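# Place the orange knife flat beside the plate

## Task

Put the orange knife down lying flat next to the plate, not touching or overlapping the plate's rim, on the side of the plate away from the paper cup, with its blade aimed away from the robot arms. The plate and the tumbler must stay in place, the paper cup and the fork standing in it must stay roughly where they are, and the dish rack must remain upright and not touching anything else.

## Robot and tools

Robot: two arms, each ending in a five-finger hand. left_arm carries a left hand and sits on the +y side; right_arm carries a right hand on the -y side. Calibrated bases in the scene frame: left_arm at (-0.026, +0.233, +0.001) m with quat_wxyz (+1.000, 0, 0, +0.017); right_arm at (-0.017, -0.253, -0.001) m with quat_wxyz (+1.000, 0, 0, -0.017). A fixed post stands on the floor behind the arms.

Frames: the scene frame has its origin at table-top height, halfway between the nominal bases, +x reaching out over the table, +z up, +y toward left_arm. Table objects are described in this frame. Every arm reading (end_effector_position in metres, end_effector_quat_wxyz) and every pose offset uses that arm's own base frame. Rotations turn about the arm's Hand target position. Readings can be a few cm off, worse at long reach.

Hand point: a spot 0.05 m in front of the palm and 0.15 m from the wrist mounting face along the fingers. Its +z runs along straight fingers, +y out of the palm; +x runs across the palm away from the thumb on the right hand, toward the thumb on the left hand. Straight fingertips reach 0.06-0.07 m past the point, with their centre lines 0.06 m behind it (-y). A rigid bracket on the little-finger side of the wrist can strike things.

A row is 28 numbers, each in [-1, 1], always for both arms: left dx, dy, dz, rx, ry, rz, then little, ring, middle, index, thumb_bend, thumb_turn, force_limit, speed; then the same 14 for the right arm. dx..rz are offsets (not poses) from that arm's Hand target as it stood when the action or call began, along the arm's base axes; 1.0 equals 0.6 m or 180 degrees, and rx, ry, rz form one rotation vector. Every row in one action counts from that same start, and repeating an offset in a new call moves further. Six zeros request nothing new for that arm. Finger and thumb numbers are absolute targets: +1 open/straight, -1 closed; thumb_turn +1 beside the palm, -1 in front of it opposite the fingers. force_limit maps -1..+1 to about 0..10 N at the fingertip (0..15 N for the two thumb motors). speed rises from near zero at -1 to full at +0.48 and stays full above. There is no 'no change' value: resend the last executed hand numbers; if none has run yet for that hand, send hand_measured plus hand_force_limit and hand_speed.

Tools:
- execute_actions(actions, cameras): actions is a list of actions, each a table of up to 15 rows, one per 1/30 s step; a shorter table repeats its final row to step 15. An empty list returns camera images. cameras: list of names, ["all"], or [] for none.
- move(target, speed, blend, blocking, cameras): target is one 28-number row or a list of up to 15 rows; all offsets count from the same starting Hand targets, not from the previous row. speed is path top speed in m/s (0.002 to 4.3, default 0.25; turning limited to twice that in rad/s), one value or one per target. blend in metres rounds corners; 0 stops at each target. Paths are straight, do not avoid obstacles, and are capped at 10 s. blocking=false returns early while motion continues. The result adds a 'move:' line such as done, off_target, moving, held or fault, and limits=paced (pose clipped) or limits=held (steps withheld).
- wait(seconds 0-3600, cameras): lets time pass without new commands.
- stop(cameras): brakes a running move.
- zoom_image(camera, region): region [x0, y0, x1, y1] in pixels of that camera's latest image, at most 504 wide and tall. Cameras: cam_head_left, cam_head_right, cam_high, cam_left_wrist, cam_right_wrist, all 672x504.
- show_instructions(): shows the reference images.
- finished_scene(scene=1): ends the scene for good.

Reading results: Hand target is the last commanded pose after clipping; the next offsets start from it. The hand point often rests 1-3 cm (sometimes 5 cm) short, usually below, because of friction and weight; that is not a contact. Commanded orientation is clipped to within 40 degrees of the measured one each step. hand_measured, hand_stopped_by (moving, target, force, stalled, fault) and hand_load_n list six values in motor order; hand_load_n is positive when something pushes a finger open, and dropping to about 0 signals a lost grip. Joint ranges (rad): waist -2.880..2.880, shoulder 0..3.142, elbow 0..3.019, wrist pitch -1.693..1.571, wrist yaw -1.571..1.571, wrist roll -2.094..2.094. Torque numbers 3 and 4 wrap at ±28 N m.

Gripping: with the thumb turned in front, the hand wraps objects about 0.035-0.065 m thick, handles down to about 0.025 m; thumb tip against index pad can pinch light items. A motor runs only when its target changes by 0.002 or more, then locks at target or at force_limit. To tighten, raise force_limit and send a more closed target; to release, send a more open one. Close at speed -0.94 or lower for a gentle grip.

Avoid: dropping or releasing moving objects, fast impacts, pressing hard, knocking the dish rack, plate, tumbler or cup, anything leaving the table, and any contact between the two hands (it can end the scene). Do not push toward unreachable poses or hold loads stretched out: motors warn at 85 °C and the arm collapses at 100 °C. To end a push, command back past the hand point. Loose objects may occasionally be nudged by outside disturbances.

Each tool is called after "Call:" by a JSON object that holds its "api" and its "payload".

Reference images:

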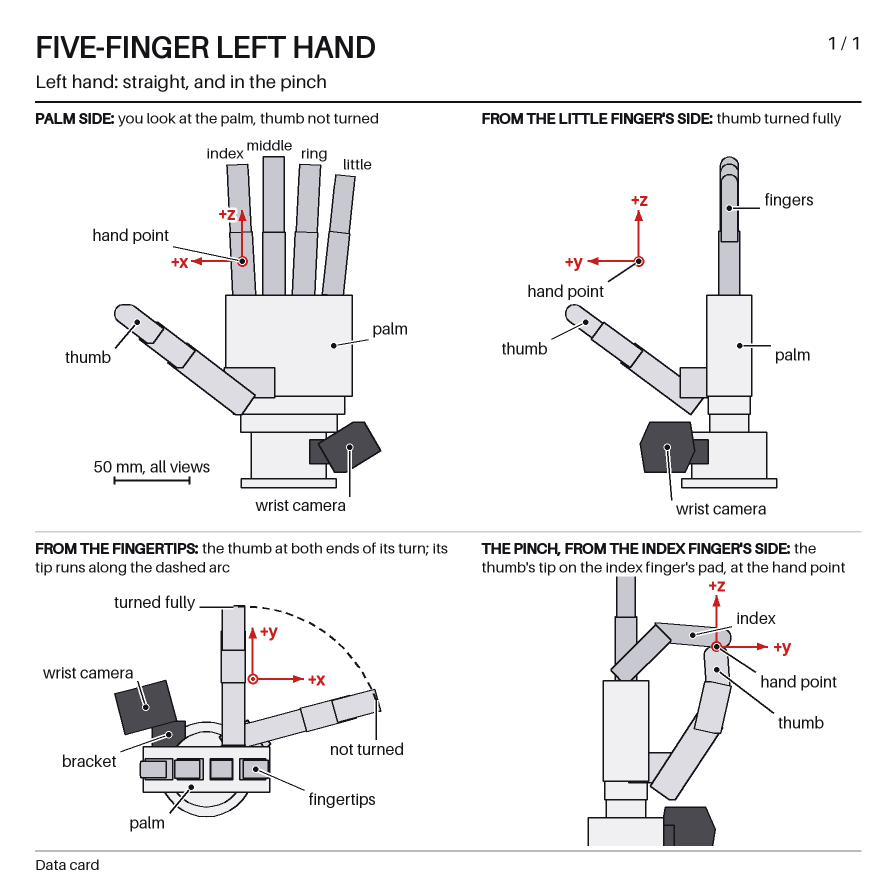

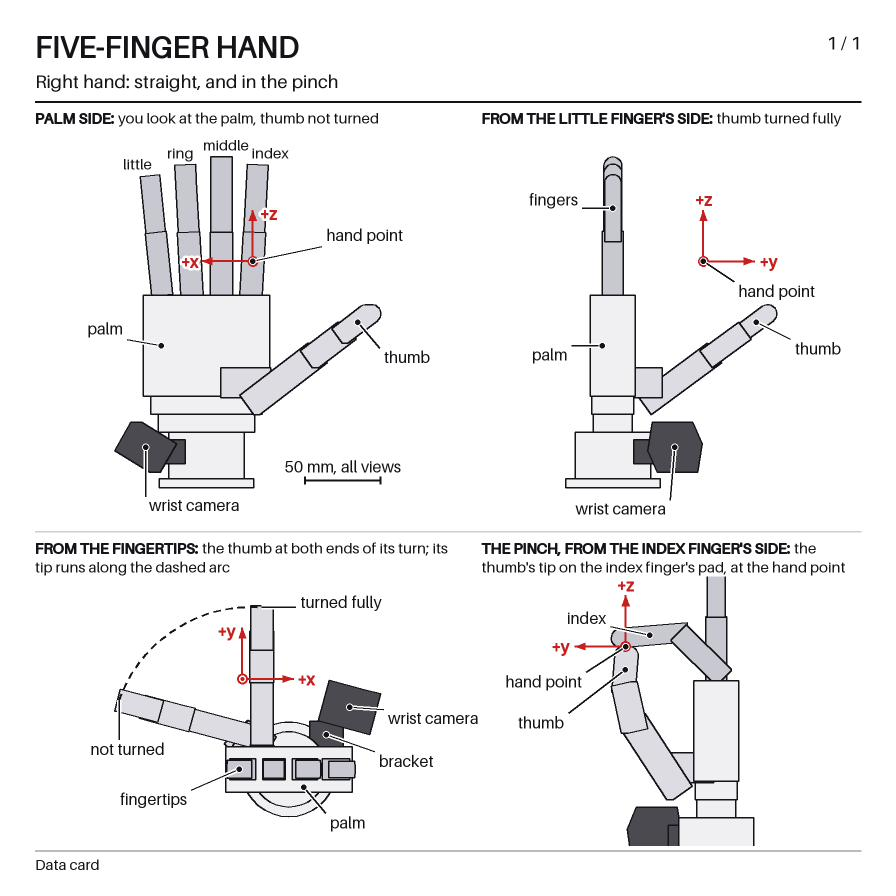

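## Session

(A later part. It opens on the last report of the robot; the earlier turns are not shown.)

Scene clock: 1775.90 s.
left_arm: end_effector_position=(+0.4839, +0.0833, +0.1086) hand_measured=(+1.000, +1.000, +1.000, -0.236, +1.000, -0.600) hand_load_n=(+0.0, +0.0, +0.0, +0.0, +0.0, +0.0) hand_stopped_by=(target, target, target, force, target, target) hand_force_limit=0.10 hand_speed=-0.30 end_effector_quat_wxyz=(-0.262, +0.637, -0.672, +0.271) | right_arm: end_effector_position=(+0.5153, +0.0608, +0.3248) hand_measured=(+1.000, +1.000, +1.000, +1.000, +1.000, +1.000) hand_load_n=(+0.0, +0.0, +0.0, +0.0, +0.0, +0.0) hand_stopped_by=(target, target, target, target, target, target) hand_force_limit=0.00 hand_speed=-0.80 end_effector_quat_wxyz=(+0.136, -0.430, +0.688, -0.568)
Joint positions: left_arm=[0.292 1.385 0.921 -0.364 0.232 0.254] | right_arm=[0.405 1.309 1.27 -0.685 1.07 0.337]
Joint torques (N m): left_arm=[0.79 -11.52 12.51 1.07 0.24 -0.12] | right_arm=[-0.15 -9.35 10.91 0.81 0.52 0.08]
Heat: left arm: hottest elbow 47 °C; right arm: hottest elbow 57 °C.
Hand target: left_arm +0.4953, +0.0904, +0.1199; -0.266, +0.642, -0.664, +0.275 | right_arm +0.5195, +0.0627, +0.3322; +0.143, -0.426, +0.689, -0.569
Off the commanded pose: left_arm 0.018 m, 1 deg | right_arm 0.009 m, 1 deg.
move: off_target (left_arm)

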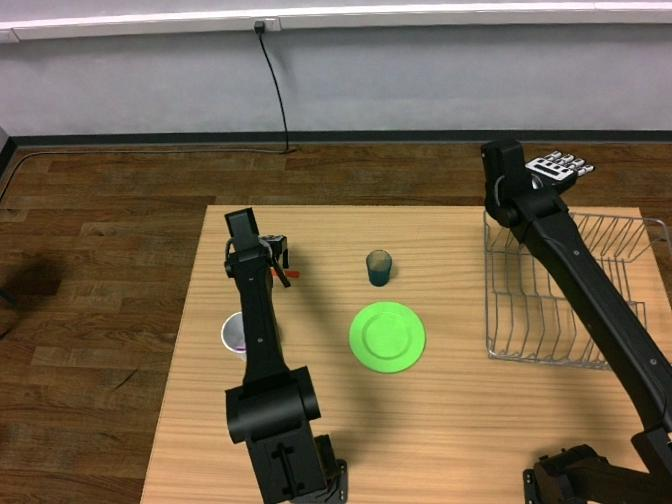

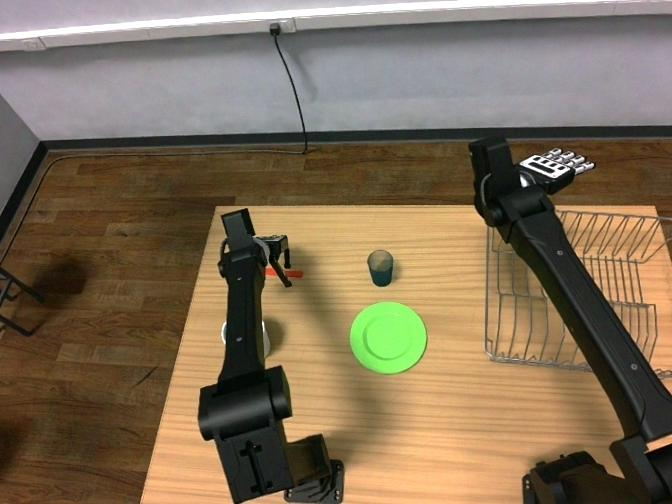

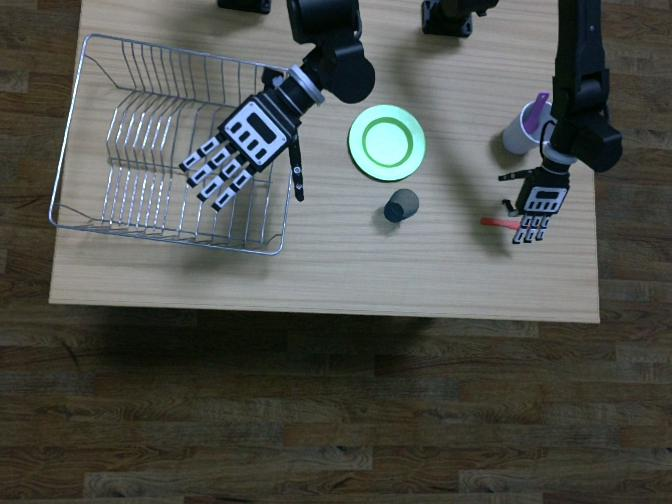

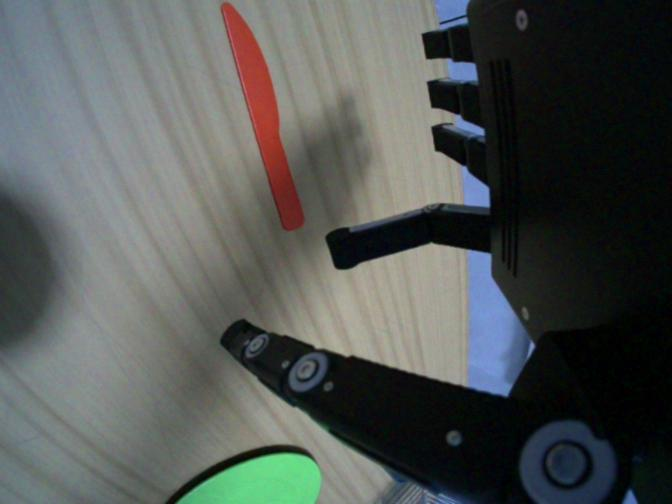

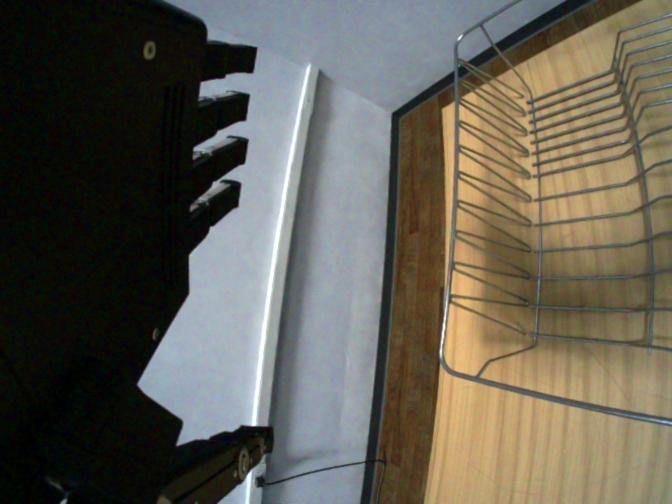

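Call:
{"api": "move", "payload": {"target": [0,0,-0.115,0,0,0,1,1,1,-0.3,1.0,-0.6,0.1,-0.3,0,0,0,0,0,0,1,1,1,1,1,1,0,-0.8], "speed": 0.15, "cameras": ["cam_left_wrist","cam_high","cam_head_left"]}}

Scene clock: 1823.30 s.
left_arm: end_effector_position=(+0.4901, +0.0852, +0.0481) hand_measured=(+1.000, +1.000, +1.000, -0.236, +1.000, -0.600) hand_load_n=(+0.0, +0.5, +0.0, +0.0, +0.0, +0.0) hand_stopped_by=(target, target, target, force, target, target) hand_force_limit=0.10 hand_speed=-0.30 end_effector_quat_wxyz=(-0.260, +0.638, -0.673, +0.270) | right_arm: end_effector_position=(+0.5153, +0.0608, +0.3248) hand_measured=(+1.000, +1.000, +1.000, +1.000, +1.000, +1.000) hand_load_n=(+0.0, -0.5, +0.0, +0.0, +0.5, +0.0) hand_stopped_by=(target, target, target, target, target, target) hand_force_limit=0.00 hand_speed=-0.80 end_effector_quat_wxyz=(+0.136, -0.430, +0.688, -0.568)
Joint positions: left_arm=[0.292 1.497 0.855 -0.19 0.232 0.254] | right_arm=[0.405 1.309 1.27 -0.685 1.07 0.337]
Joint torques (N m): left_arm=[0.79 -12.69 9.03 2.36 0.23 -0.15] | right_arm=[-1.38 -9.82 10.95 1.05 0.53 0.02]
Heat: left arm: hottest elbow 47 °C; right arm: hottest elbow 57 °C.
Hand target: left_arm +0.4952, +0.0904, +0.0507; -0.266, +0.642, -0.664, +0.275 | right_arm +0.5195, +0.0627, +0.3322; +0.143, -0.426, +0.689, -0.569
Off the commanded pose: left_arm 0.008 m, 1 deg | right_arm 0.009 m, 1 deg.
move: done
Images, in order (width x height): cam_head_left 672x504, cam_high 672x504, cam_left_wrist 672x504.

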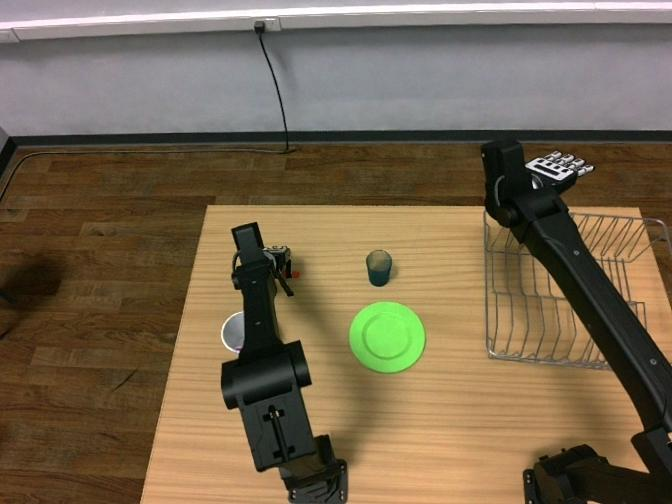

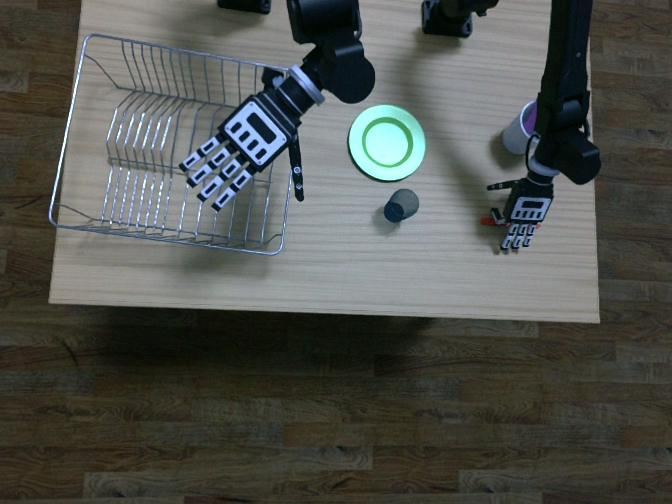

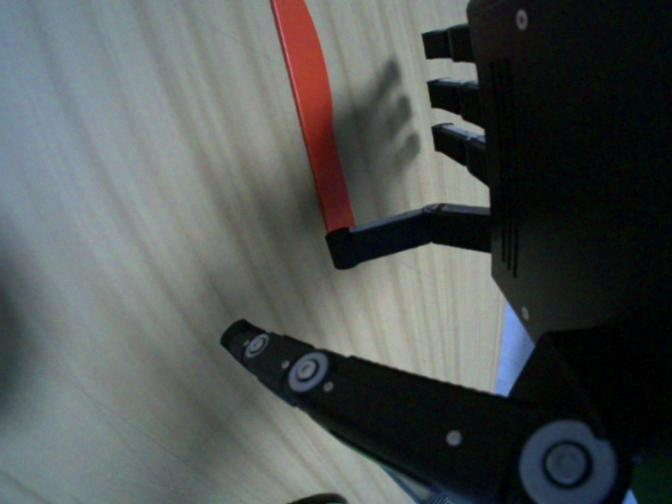

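Call:
{"api": "zoom_image", "payload": {"camera": "cam_high", "region": [460, 160, 560, 260]}}

Call:
{"api": "zoom_image", "payload": {"camera": "cam_head_left", "region": [220, 210, 340, 310]}}

Scaled by 5.040 from the camera's image (finer frame: 960x720).

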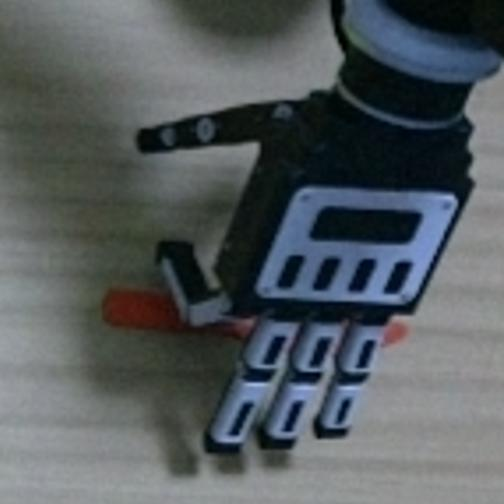

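Scaled by 4.200 from the camera's image (finer frame: 960x720).

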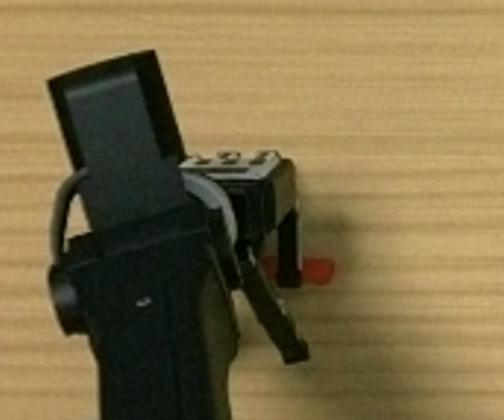

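Call:
{"api": "move", "payload": {"target": [[0,0,0,0,0,0,-1,-1,-1,-0.3,1.0,-0.6,0.1,-0.3,0,0,0,0,0,0,1,1,1,1,1,1,0,-0.8],[0.045,0.025,-0.03,0,0,0,-1,-1,-1,-0.3,1.0,-0.6,0.1,-0.3,0,0,0,0,0,0,1,1,1,1,1,1,0,-0.8]], "speed": 0.1, "cameras": ["cam_left_wrist","cam_high","cam_head_left"]}}

Call:
{"api": "zoom_image", "payload": {"camera": "cam_high", "region": [460, 160, 560, 260]}}

Call:
{"api": "zoom_image", "payload": {"camera": "cam_head_left", "region": [220, 210, 340, 310]}}

Scene clock: 1854.53 s.
left_arm: end_effector_position=(+0.5069, +0.0940, +0.0259) hand_measured=(-1.000, -1.000, -1.000, -0.236, +1.000, -0.600) hand_load_n=(+0.0, +0.0, +0.0, +0.0, +0.0, +0.0) hand_stopped_by=(target, target, target, force, target, target) hand_force_limit=0.10 hand_speed=-0.30 end_effector_quat_wxyz=(-0.252, +0.643, -0.671, +0.270) | right_arm: end_effector_position=(+0.5153, +0.0608, +0.3248) hand_measured=(+1.000, +1.000, +1.000, +1.000, +1.000, +1.000) hand_load_n=(+0.0, +0.0, +0.0, +0.0, +0.0, +0.0) hand_stopped_by=(target, target, target, target, target, target) hand_force_limit=0.00 hand_speed=-0.80 end_effector_quat_wxyz=(+0.136, -0.430, +0.688, -0.568)
Joint positions: left_arm=[0.304 1.588 0.894 -0.153 0.245 0.253] | right_arm=[0.405 1.309 1.27 -0.685 1.07 0.337]
Joint torques (N m): left_arm=[0.91 -12.92 10.8 2.25 0.08 -0.02] | right_arm=[-0.32 -9.93 11.12 1.05 0.55 0.03]
Heat: left arm: hottest elbow 41 °C; right arm: hottest elbow 58 °C.
Hand target: left_arm +0.5222, +0.1055, +0.0328; -0.267, +0.642, -0.664, +0.275 | right_arm +0.5195, +0.0627, +0.3322; +0.143, -0.426, +0.689, -0.569
Off the commanded pose: left_arm 0.020 m, 2 deg | right_arm 0.009 m, 1 deg.
move: off_target (left_arm)
Images, in order (width x height): cam_head_left 672x504, cam_high 672x504, cam_left_wrist 672x504.

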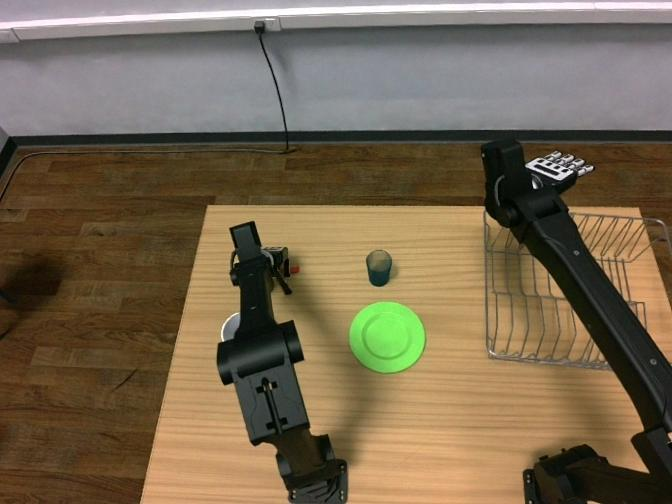

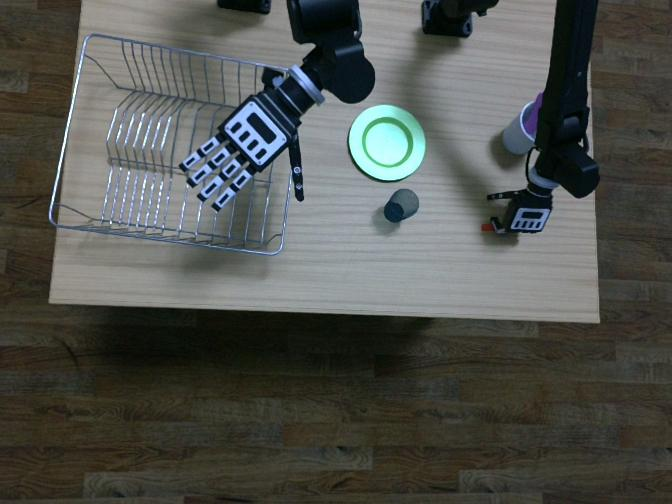

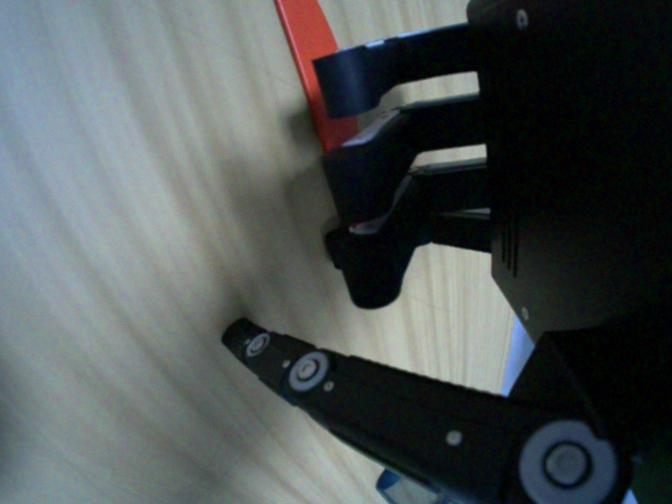

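Scaled by 5.040 from the camera's image (finer frame: 960x720).

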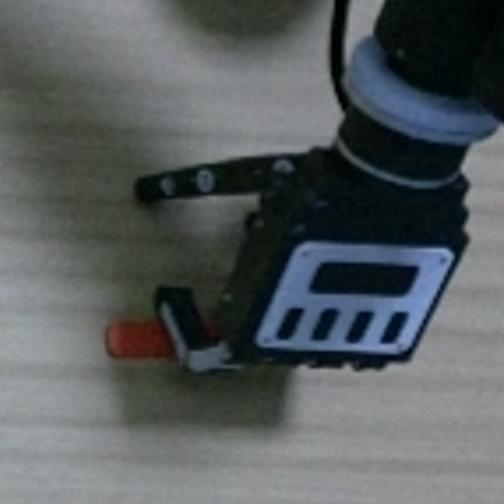

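Scaled by 4.200 from the camera's image (finer frame: 960x720).

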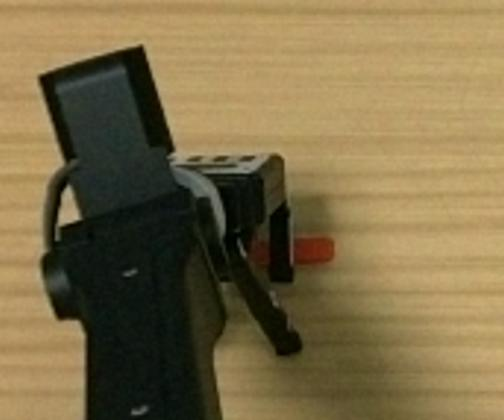

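Call:
{"api": "move", "payload": {"target": [[-0.01,0,0.05,0,0,0,-1,-1,-1,-0.3,1.0,-0.6,0.1,-0.3,0,0,0,0,0,0,1,1,1,1,1,1,0,-0.8],[0.036,0.0,0.045,0,0,0,-1,-1,-1,-0.3,1.0,-0.6,0.1,-0.3,0,0,0,0,0,0,1,1,1,1,1,1,0,-0.8]], "speed": 0.12, "cameras": ["cam_left_wrist","cam_high","cam_head_left"]}}

Call:
{"api": "zoom_image", "payload": {"camera": "cam_high", "region": [460, 180, 560, 280]}}

Call:
{"api": "zoom_image", "payload": {"camera": "cam_head_left", "region": [220, 210, 340, 310]}}

Scene clock: 1873.53 s.
left_arm: end_effector_position=(+0.5344, +0.1056, +0.0568) hand_measured=(-1.000, -1.000, -1.000, -0.236, +1.000, -0.600) hand_load_n=(+0.0, +0.0, +0.0, +0.0, +0.0, +0.0) hand_stopped_by=(target, target, target, force, target, target) hand_force_limit=0.10 hand_speed=-0.30 end_effector_quat_wxyz=(-0.268, +0.640, -0.666, +0.274) | right_arm: end_effector_position=(+0.5153, +0.0608, +0.3248) hand_measured=(+1.000, +1.000, +1.000, +1.000, +1.000, +1.000) hand_load_n=(+0.0, +0.0, +0.0, +0.0, +0.0, +0.0) hand_stopped_by=(target, target, target, target, target, target) hand_force_limit=0.00 hand_speed=-0.80 end_effector_quat_wxyz=(+0.136, -0.430, +0.688, -0.568)
Joint positions: left_arm=[0.306 1.59 0.986 -0.21 0.237 0.252] | right_arm=[0.405 1.309 1.27 -0.685 1.07 0.337]
Joint torques (N m): left_arm=[-0.21 -13.45 11.03 1.16 0.01 -0.13] | right_arm=[-1.14 -9.88 10.95 1.2 0.54 -0.01]
Heat: left arm: hottest elbow 41 °C; right arm: hottest elbow 58 °C.
Hand target: left_arm +0.5438, +0.1055, +0.0598; -0.266, +0.642, -0.664, +0.275 | right_arm +0.5195, +0.0627, +0.3322; +0.143, -0.426, +0.689, -0.569
Off the commanded pose: left_arm 0.010 m, 0 deg | right_arm 0.009 m, 1 deg.
move: done
Images, in order (width x height): cam_head_left 672x504, cam_high 672x504, cam_left_wrist 672x504.

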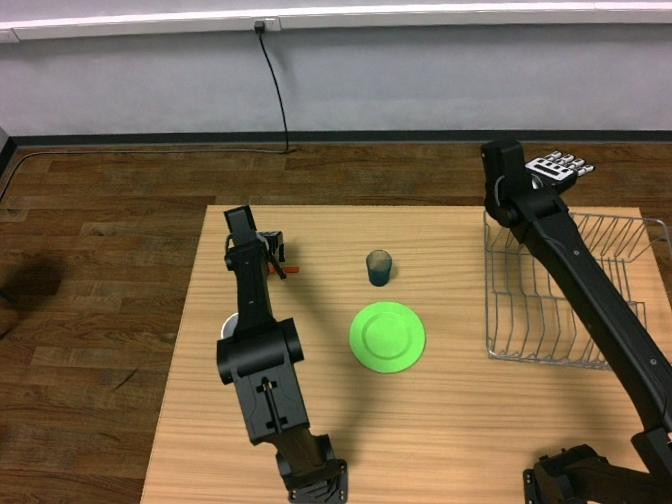

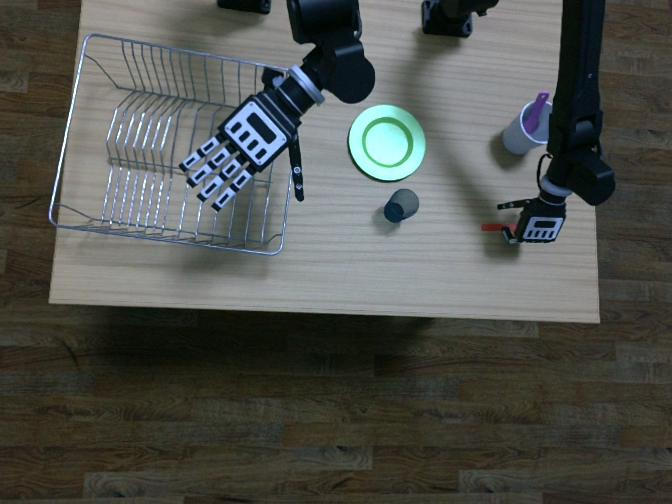

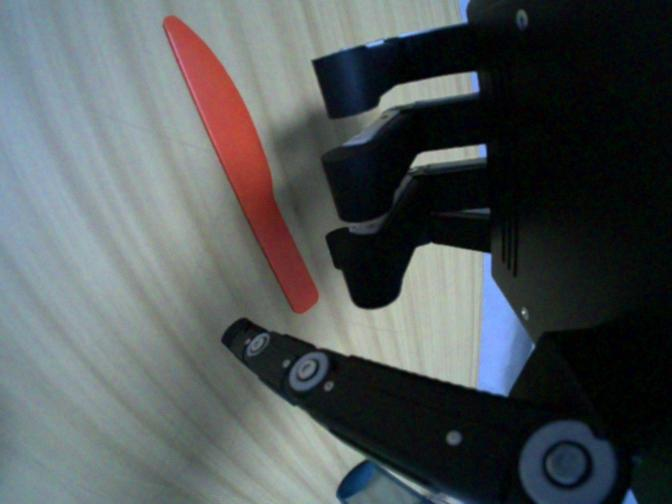

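Scaled by 5.040 from the camera's image (finer frame: 960x720).

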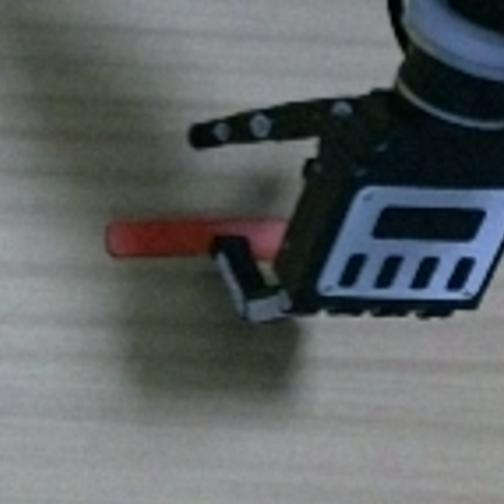

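Scaled by 4.200 from the camera's image (finer frame: 960x720).

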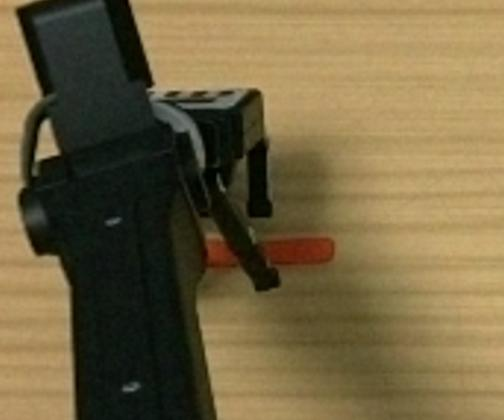

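Call:
{"api": "move", "payload": {"target": [[0.018,0,0,0,0,0,-1,-1,-1,-0.3,1.0,-0.6,0.1,-0.3,0,0,0,0,0,0,1,1,1,1,1,1,0,-0.8],[0.018,0.0,-0.043,0,0,0,-1,-1,-1,-0.3,1.0,-0.6,0.1,-0.3,0,0,0,0,0,0,1,1,1,1,1,1,0,-0.8]], "speed": 0.1, "cameras": ["cam_left_wrist","cam_high","cam_head_left"]}}

Call:
{"api": "zoom_image", "payload": {"camera": "cam_high", "region": [460, 180, 560, 280]}}

Call:
{"api": "zoom_image", "payload": {"camera": "cam_head_left", "region": [220, 210, 340, 310]}}

Scene clock: 1898.87 s.
left_arm: end_effector_position=(+0.5477, +0.1104, +0.0360) hand_measured=(-1.000, -1.000, -1.000, -0.236, +1.000, -0.600) hand_load_n=(+0.0, +0.0, +0.0, +0.0, +0.0, +0.0) hand_stopped_by=(target, target, target, force, target, target) hand_force_limit=0.10 hand_speed=-0.30 end_effector_quat_wxyz=(-0.265, +0.643, -0.665, +0.271) | right_arm: end_effector_position=(+0.5153, +0.0608, +0.3248) hand_measured=(+1.000, +1.000, +1.000, +1.000, +1.000, +1.000) hand_load_n=(+0.0, -0.5, +0.0, +0.0, +0.0, +0.0) hand_stopped_by=(target, target, target, target, target, target) hand_force_limit=0.00 hand_speed=-0.80 end_effector_quat_wxyz=(+0.136, -0.430, +0.688, -0.568)
Joint positions: left_arm=[0.306 1.659 1.01 -0.174 0.232 0.249] | right_arm=[0.405 1.309 1.27 -0.685 1.07 0.337]
Joint torques (N m): left_arm=[-0.85 -14.45 9.14 2.36 0.01 -0.14] | right_arm=[-0.62 -9.05 11.14 1.26 0.56 0.04]
Heat: left arm: hottest elbow 41 °C; right arm: hottest elbow 58 °C.
Hand target: left_arm +0.5545, +0.1055, +0.0340; -0.266, +0.642, -0.664, +0.275 | right_arm +0.5195, +0.0627, +0.3322; +0.143, -0.426, +0.689, -0.569
Off the commanded pose: left_arm 0.009 m, 1 deg | right_arm 0.009 m, 1 deg.
move: done
Images, in order (width x height): cam_head_left 672x504, cam_high 672x504, cam_left_wrist 672x504.

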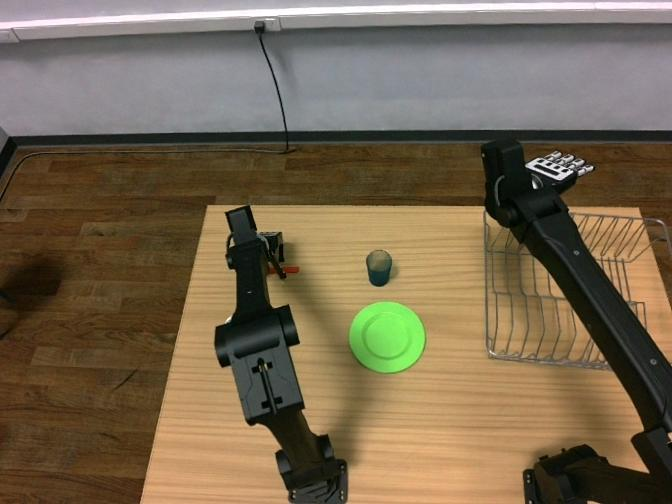

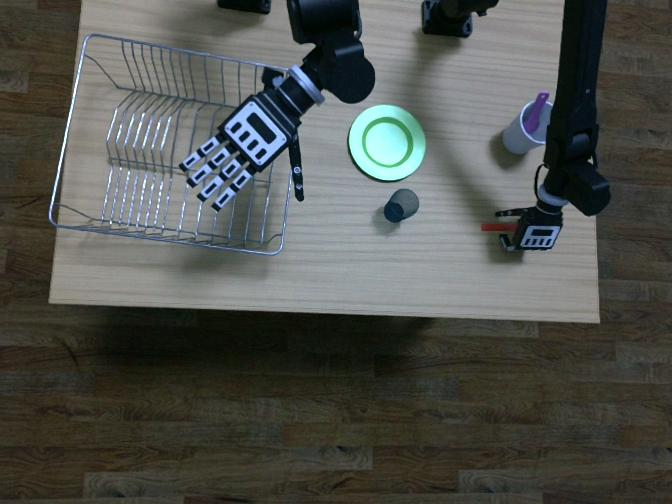

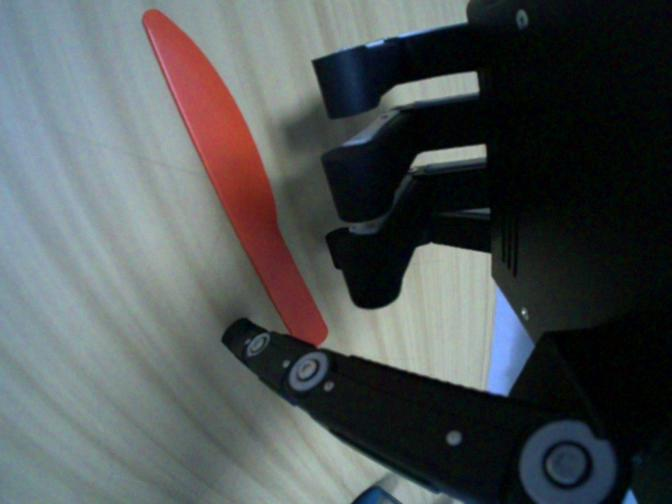

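Scaled by 5.040 from the camera's image (finer frame: 960x720).

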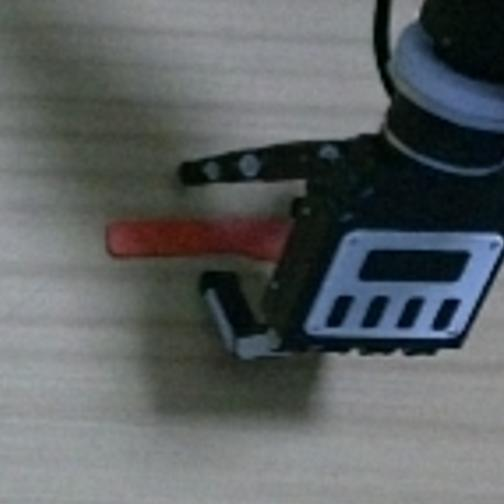

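Scaled by 4.200 from the camera's image (finer frame: 960x720).

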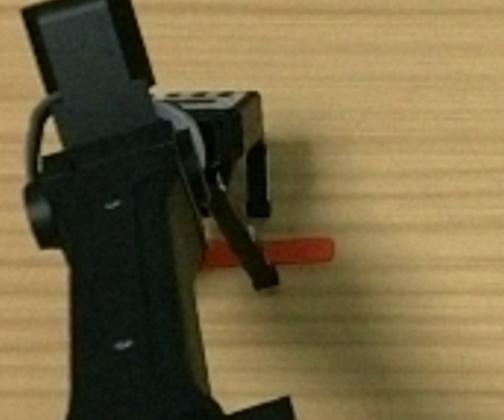

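Call:
{"api": "move", "payload": {"target": [0.005,0.0,-0.022,0,0,0,-1,-1,-1,-0.3,1.0,-0.6,0.1,-0.3,0,0,0,0,0,0,1,1,1,1,1,1,0,-0.8], "speed": 0.05, "cameras": ["cam_left_wrist","cam_high"]}}

Call:
{"api": "zoom_image", "payload": {"camera": "cam_high", "region": [460, 180, 560, 280]}}

Scene clock: 1909.43 s.
left_arm: end_effector_position=(+0.5528, +0.1121, +0.0268) hand_measured=(-1.000, -1.000, -1.000, -0.236, +1.000, -0.600) hand_load_n=(+0.0, +0.0, +0.0, +0.0, +0.0, +0.0) hand_stopped_by=(target, target, target, force, target, target) hand_force_limit=0.10 hand_speed=-0.30 end_effector_quat_wxyz=(-0.268, +0.643, -0.664, +0.272) | right_arm: end_effector_position=(+0.5153, +0.0608, +0.3248) hand_measured=(+1.000, +1.000, +1.000, +1.000, +1.000, +1.000) hand_load_n=(+0.0, +0.0, +0.0, +0.0, +0.0, +0.0) hand_stopped_by=(target, target, target, target, target, target) hand_force_limit=0.00 hand_speed=-0.80 end_effector_quat_wxyz=(+0.136, -0.430, +0.688, -0.568)
Joint positions: left_arm=[0.306 1.684 1.01 -0.141 0.231 0.247] | right_arm=[0.405 1.309 1.27 -0.685 1.07 0.337]
Joint torques (N m): left_arm=[-0.85 -14.68 8.55 2.39 0 -0.13] | right_arm=[-1.03 -10.29 11 0.91 0.58 -0.01]
Heat: left arm: hottest elbow 41 °C; right arm: hottest elbow 58 °C.
Hand target: left_arm +0.5575, +0.1054, +0.0208; -0.266, +0.642, -0.664, +0.275 | right_arm +0.5195, +0.0627, +0.3322; +0.143, -0.426, +0.689, -0.569
Off the commanded pose: left_arm 0.010 m, 0 deg | right_arm 0.009 m, 1 deg.
move: done
Images, in order (width x height): cam_high 672x504, cam_left_wrist 672x504.

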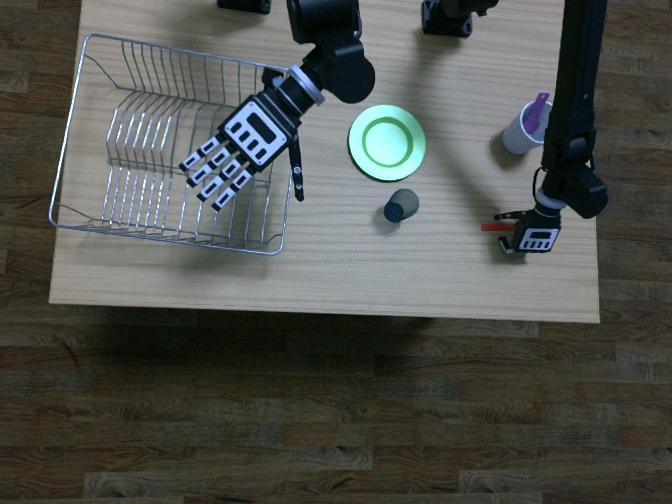

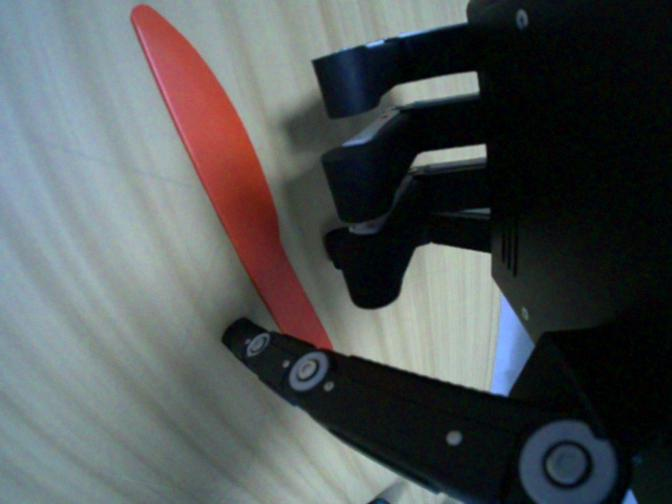

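Scaled by 5.040 from the camera's image (finer frame: 960x720).

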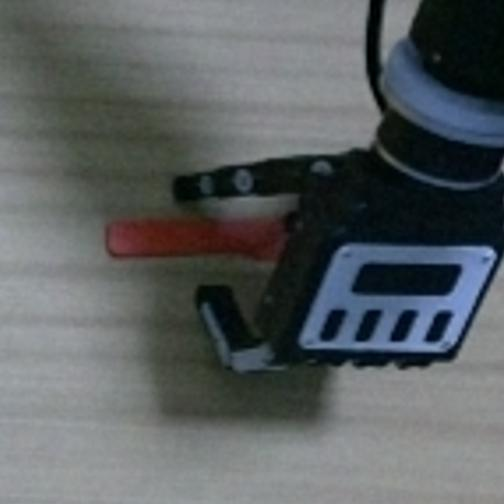

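Call:
{"api": "move", "payload": {"target": [0.0,0.0,-0.01,0,0,0,-1,-1,-1,-0.3,1.0,-0.6,0.1,-0.3,0,0,0,0,0,0,1,1,1,1,1,1,0,-0.8], "speed": 0.05, "cameras": []}}

Scene clock: 1915.90 s.
left_arm: end_effector_position=(+0.5560, +0.1131, +0.0261) hand_measured=(-1.000, -1.000, -1.000, -0.236, +1.000, -0.600) hand_load_n=(+0.0, +0.0, +0.0, +0.0, +0.0, +0.0) hand_stopped_by=(target, target, target, force, target, target) hand_force_limit=0.10 hand_speed=-0.30 end_effector_quat_wxyz=(-0.273, +0.641, -0.663, +0.275) | right_arm: end_effector_position=(+0.5153, +0.0608, +0.3248) hand_measured=(+1.000, +1.000, +1.000, +1.000, +1.000, +1.000) hand_load_n=(+0.0, +0.0, +0.0, +0.0, +0.0, +0.0) hand_stopped_by=(target, target, target, target, target, target) hand_force_limit=0.00 hand_speed=-0.80 end_effector_quat_wxyz=(+0.136, -0.430, +0.688, -0.568)
Joint positions: left_arm=[0.306 1.689 1.01 -0.124 0.231 0.246] | right_arm=[0.405 1.309 1.27 -0.685 1.07 0.337]
Joint torques (N m): left_arm=[-0.79 -14.04 8.18 2.35 0.01 -0.13] | right_arm=[-1.32 -10.64 10.95 0.88 0.53 0.08]
Heat: left arm: hottest elbow 41 °C; right arm: hottest elbow 58 °C.
Hand target: left_arm +0.5575, +0.1054, +0.0147; -0.266, +0.642, -0.664, +0.275 | right_arm +0.5195, +0.0627, +0.3322; +0.143, -0.426, +0.689, -0.569
Off the commanded pose: left_arm 0.014 m, 1 deg | right_arm 0.009 m, 1 deg.
move: off_target (left_arm)

Call:
{"api": "move", "payload": {"target": [0.0,0.0,0.008,0,0,0,-1,-1,-1,-0.3,0.2,-0.6,-0.3,-0.85,0,0,0,0,0,0,1,1,1,1,1,1,0,-0.8], "speed": 0.05, "cameras": ["cam_left_wrist","cam_high"]}}

Call:
{"api": "zoom_image", "payload": {"camera": "cam_high", "region": [460, 180, 560, 280]}}

Scene clock: 1932.90 s.
left_arm: end_effector_position=(+0.5561, +0.1129, +0.0262) hand_measured=(-1.000, -1.000, -1.000, -0.236, +0.200, -0.600) hand_load_n=(+0.0, +0.0, +0.0, +0.0, +0.0, +0.0) hand_stopped_by=(target, target, target, force, target, target) hand_force_limit=-0.30 hand_speed=-0.85 end_effector_quat_wxyz=(-0.272, +0.642, -0.662, +0.275) | right_arm: end_effector_position=(+0.5153, +0.0608, +0.3248) hand_measured=(+1.000, +1.000, +1.000, +1.000, +1.000, +1.000) hand_load_n=(+0.0, +0.0, +0.0, +0.0, +0.0, +0.0) hand_stopped_by=(target, target, target, target, target, target) hand_force_limit=0.00 hand_speed=-0.80 end_effector_quat_wxyz=(+0.136, -0.430, +0.688, -0.568)
Joint positions: left_arm=[0.306 1.689 1.01 -0.124 0.231 0.243] | right_arm=[0.405 1.309 1.27 -0.685 1.07 0.337]
Joint torques (N m): left_arm=[-0.85 -14.68 8.57 1.78 0 -0.1] | right_arm=[-0.56 -10.23 10.96 1.16 0.56 0.04]
Heat: left arm: hottest elbow 40 °C; right arm: hottest elbow 58 °C.
Hand target: left_arm +0.5575, +0.1054, +0.0195; -0.266, +0.642, -0.664, +0.275 | right_arm +0.5195, +0.0627, +0.3322; +0.143, -0.426, +0.689, -0.569
Off the commanded pose: left_arm 0.010 m, 1 deg | right_arm 0.009 m, 1 deg.
move: done
Images, in order (width x height): cam_high 672x504, cam_left_wrist 672x504.

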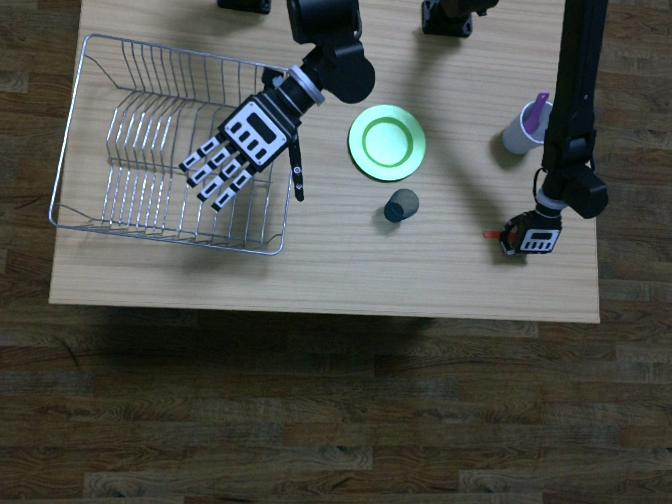

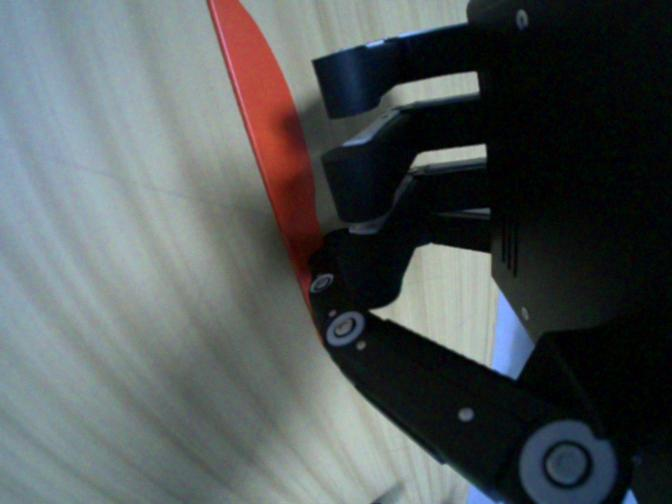

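Scaled by 5.040 from the camera's image (finer frame: 960x720).

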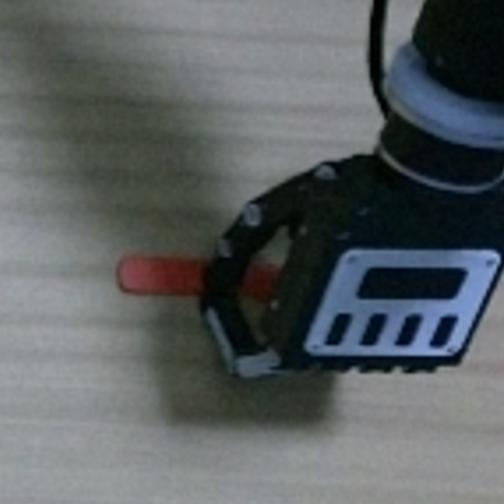

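Call:
{"api": "move", "payload": {"target": [0.0,0.0,0.06,0,0,0,-1,-1,-1,-0.3,0.2,-0.6,-0.3,-0.85,0,0,0,0,0,0,1,1,1,1,1,1,0,-0.8], "speed": 0.08, "cameras": ["cam_left_wrist","cam_high"]}}

Call:
{"api": "zoom_image", "payload": {"camera": "cam_high", "region": [460, 180, 560, 280]}}

Scene clock: 2000.63 s.
left_arm: end_effector_position=(+0.5440, +0.1091, +0.0413) hand_measured=(-1.000, -1.000, -1.000, -0.236, +0.200, -0.600) hand_load_n=(+0.0, +0.0, +0.0, +0.0, +0.0, +0.0) hand_stopped_by=(target, target, target, force, target, target) hand_force_limit=-0.30 hand_speed=-0.85 end_effector_quat_wxyz=(-0.259, +0.647, -0.665, +0.268) | right_arm: end_effector_position=(+0.5153, +0.0608, +0.3248) hand_measured=(+1.000, +1.000, +1.000, +1.000, +1.000, +1.000) hand_load_n=(+0.0, +0.0, +0.0, +0.0, +0.0, +0.0) hand_stopped_by=(target, target, target, target, target, target) hand_force_limit=0.00 hand_speed=-0.80 end_effector_quat_wxyz=(+0.136, -0.430, +0.688, -0.568)
Joint positions: left_arm=[0.306 1.645 1.015 -0.205 0.231 0.243] | right_arm=[0.405 1.309 1.27 -0.685 1.07 0.337]
Joint torques (N m): left_arm=[-0.91 -15.74 11.26 1.11 0.02 -0.11] | right_arm=[-0.62 -9.99 11.21 1.05 0.53 0.04]
Heat: left arm: hottest elbow 39 °C; right arm: hottest elbow 58 °C.
Hand target: left_arm +0.5575, +0.1055, +0.0556; -0.266, +0.642, -0.664, +0.275 | right_arm +0.5195, +0.0627, +0.3322; +0.143, -0.426, +0.689, -0.569
Off the commanded pose: left_arm 0.020 m, 1 deg | right_arm 0.009 m, 1 deg.
move: off_target (left_arm)
Images, in order (width x height): cam_high 672x504, cam_left_wrist 672x504.

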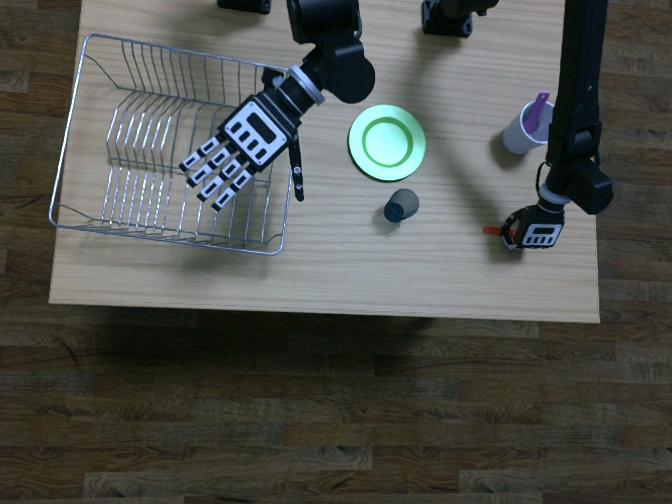

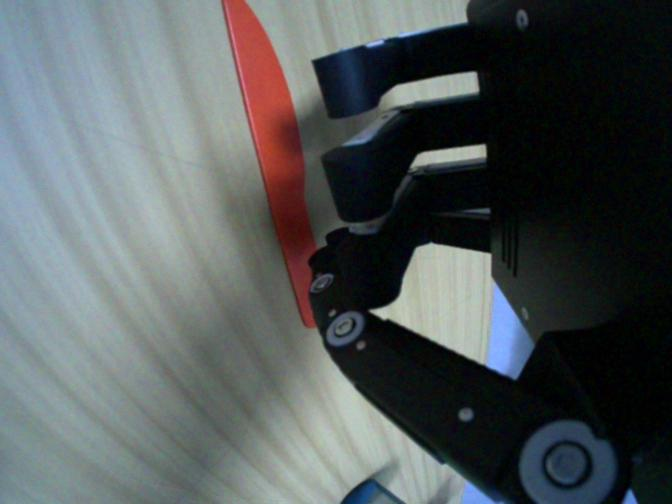

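Scaled by 5.040 from the camera's image (finer frame: 960x720).

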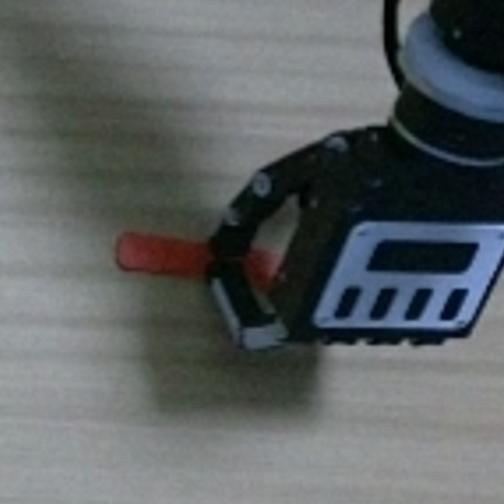

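Call:
{"api": "zoom_image", "payload": {"camera": "cam_left_wrist", "region": [180, 0, 460, 350]}}

Call:
{"api": "wait", "payload": {"seconds": 0.2, "cameras": ["cam_head_left"]}}

Call:
{"api": "zoom_image", "payload": {"camera": "cam_head_left", "region": [220, 210, 340, 310]}}

Scaled by 1.440 from the camera's image (finer frame: 960x720).

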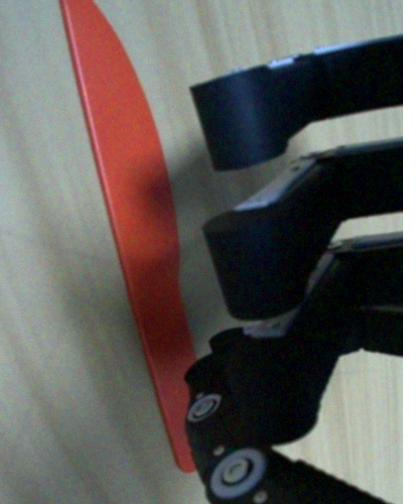

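Scene clock: 2023.63 s.
left_arm: end_effector_position=(+0.5440, +0.1091, +0.0413) hand_measured=(-1.000, -1.000, -1.000, -0.236, +0.200, -0.600) hand_load_n=(+0.0, +0.0, +0.0, +0.0, +0.0, +0.0) hand_stopped_by=(target, target, target, force, target, target) hand_force_limit=-0.30 hand_speed=-0.85 end_effector_quat_wxyz=(-0.259, +0.647, -0.665, +0.268) | right_arm: end_effector_position=(+0.5153, +0.0608, +0.3248) hand_measured=(+1.000, +1.000, +1.000, +1.000, +1.000, +1.000) hand_load_n=(+0.0, +0.0, +0.0, +0.0, +0.0, -0.5) hand_stopped_by=(target, target, target, target, target, target) hand_force_limit=0.00 hand_speed=-0.80 end_effector_quat_wxyz=(+0.136, -0.430, +0.688, -0.568)
Joint positions: left_arm=[0.306 1.645 1.015 -0.205 0.231 0.243] | right_arm=[0.405 1.309 1.27 -0.685 1.07 0.337]
Joint torques (N m): left_arm=[-0.85 -15.68 11.26 1.06 0.02 -0.11] | right_arm=[-1.44 -9.41 11.03 1.18 0.54 0.03]
Heat: left arm: hottest elbow 41 °C; right arm: hottest elbow 59 °C.
Hand target: left_arm +0.5575, +0.1055, +0.0556; -0.266, +0.642, -0.664, +0.275 | right_arm +0.5195, +0.0627, +0.3322; +0.143, -0.426, +0.689, -0.569
Off the commanded pose: left_arm 0.020 m, 1 deg | right_arm 0.009 m, 1 deg.
wait: 0.20 s; at rest from the start

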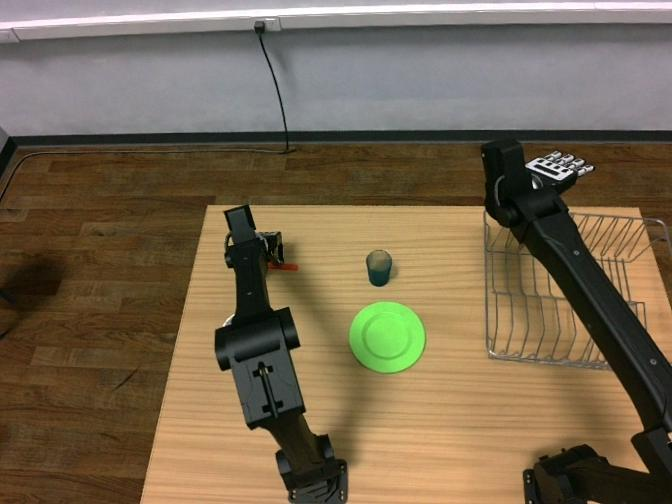

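Scaled by 4.200 from the camera's image (finer frame: 960x720).

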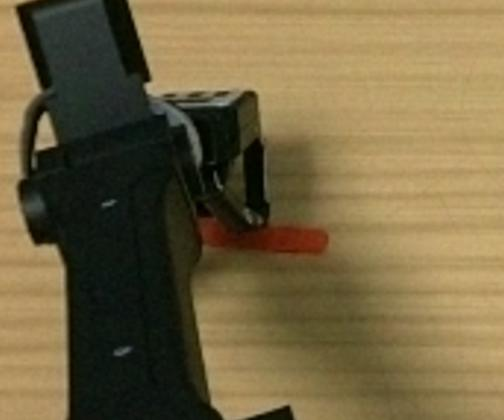

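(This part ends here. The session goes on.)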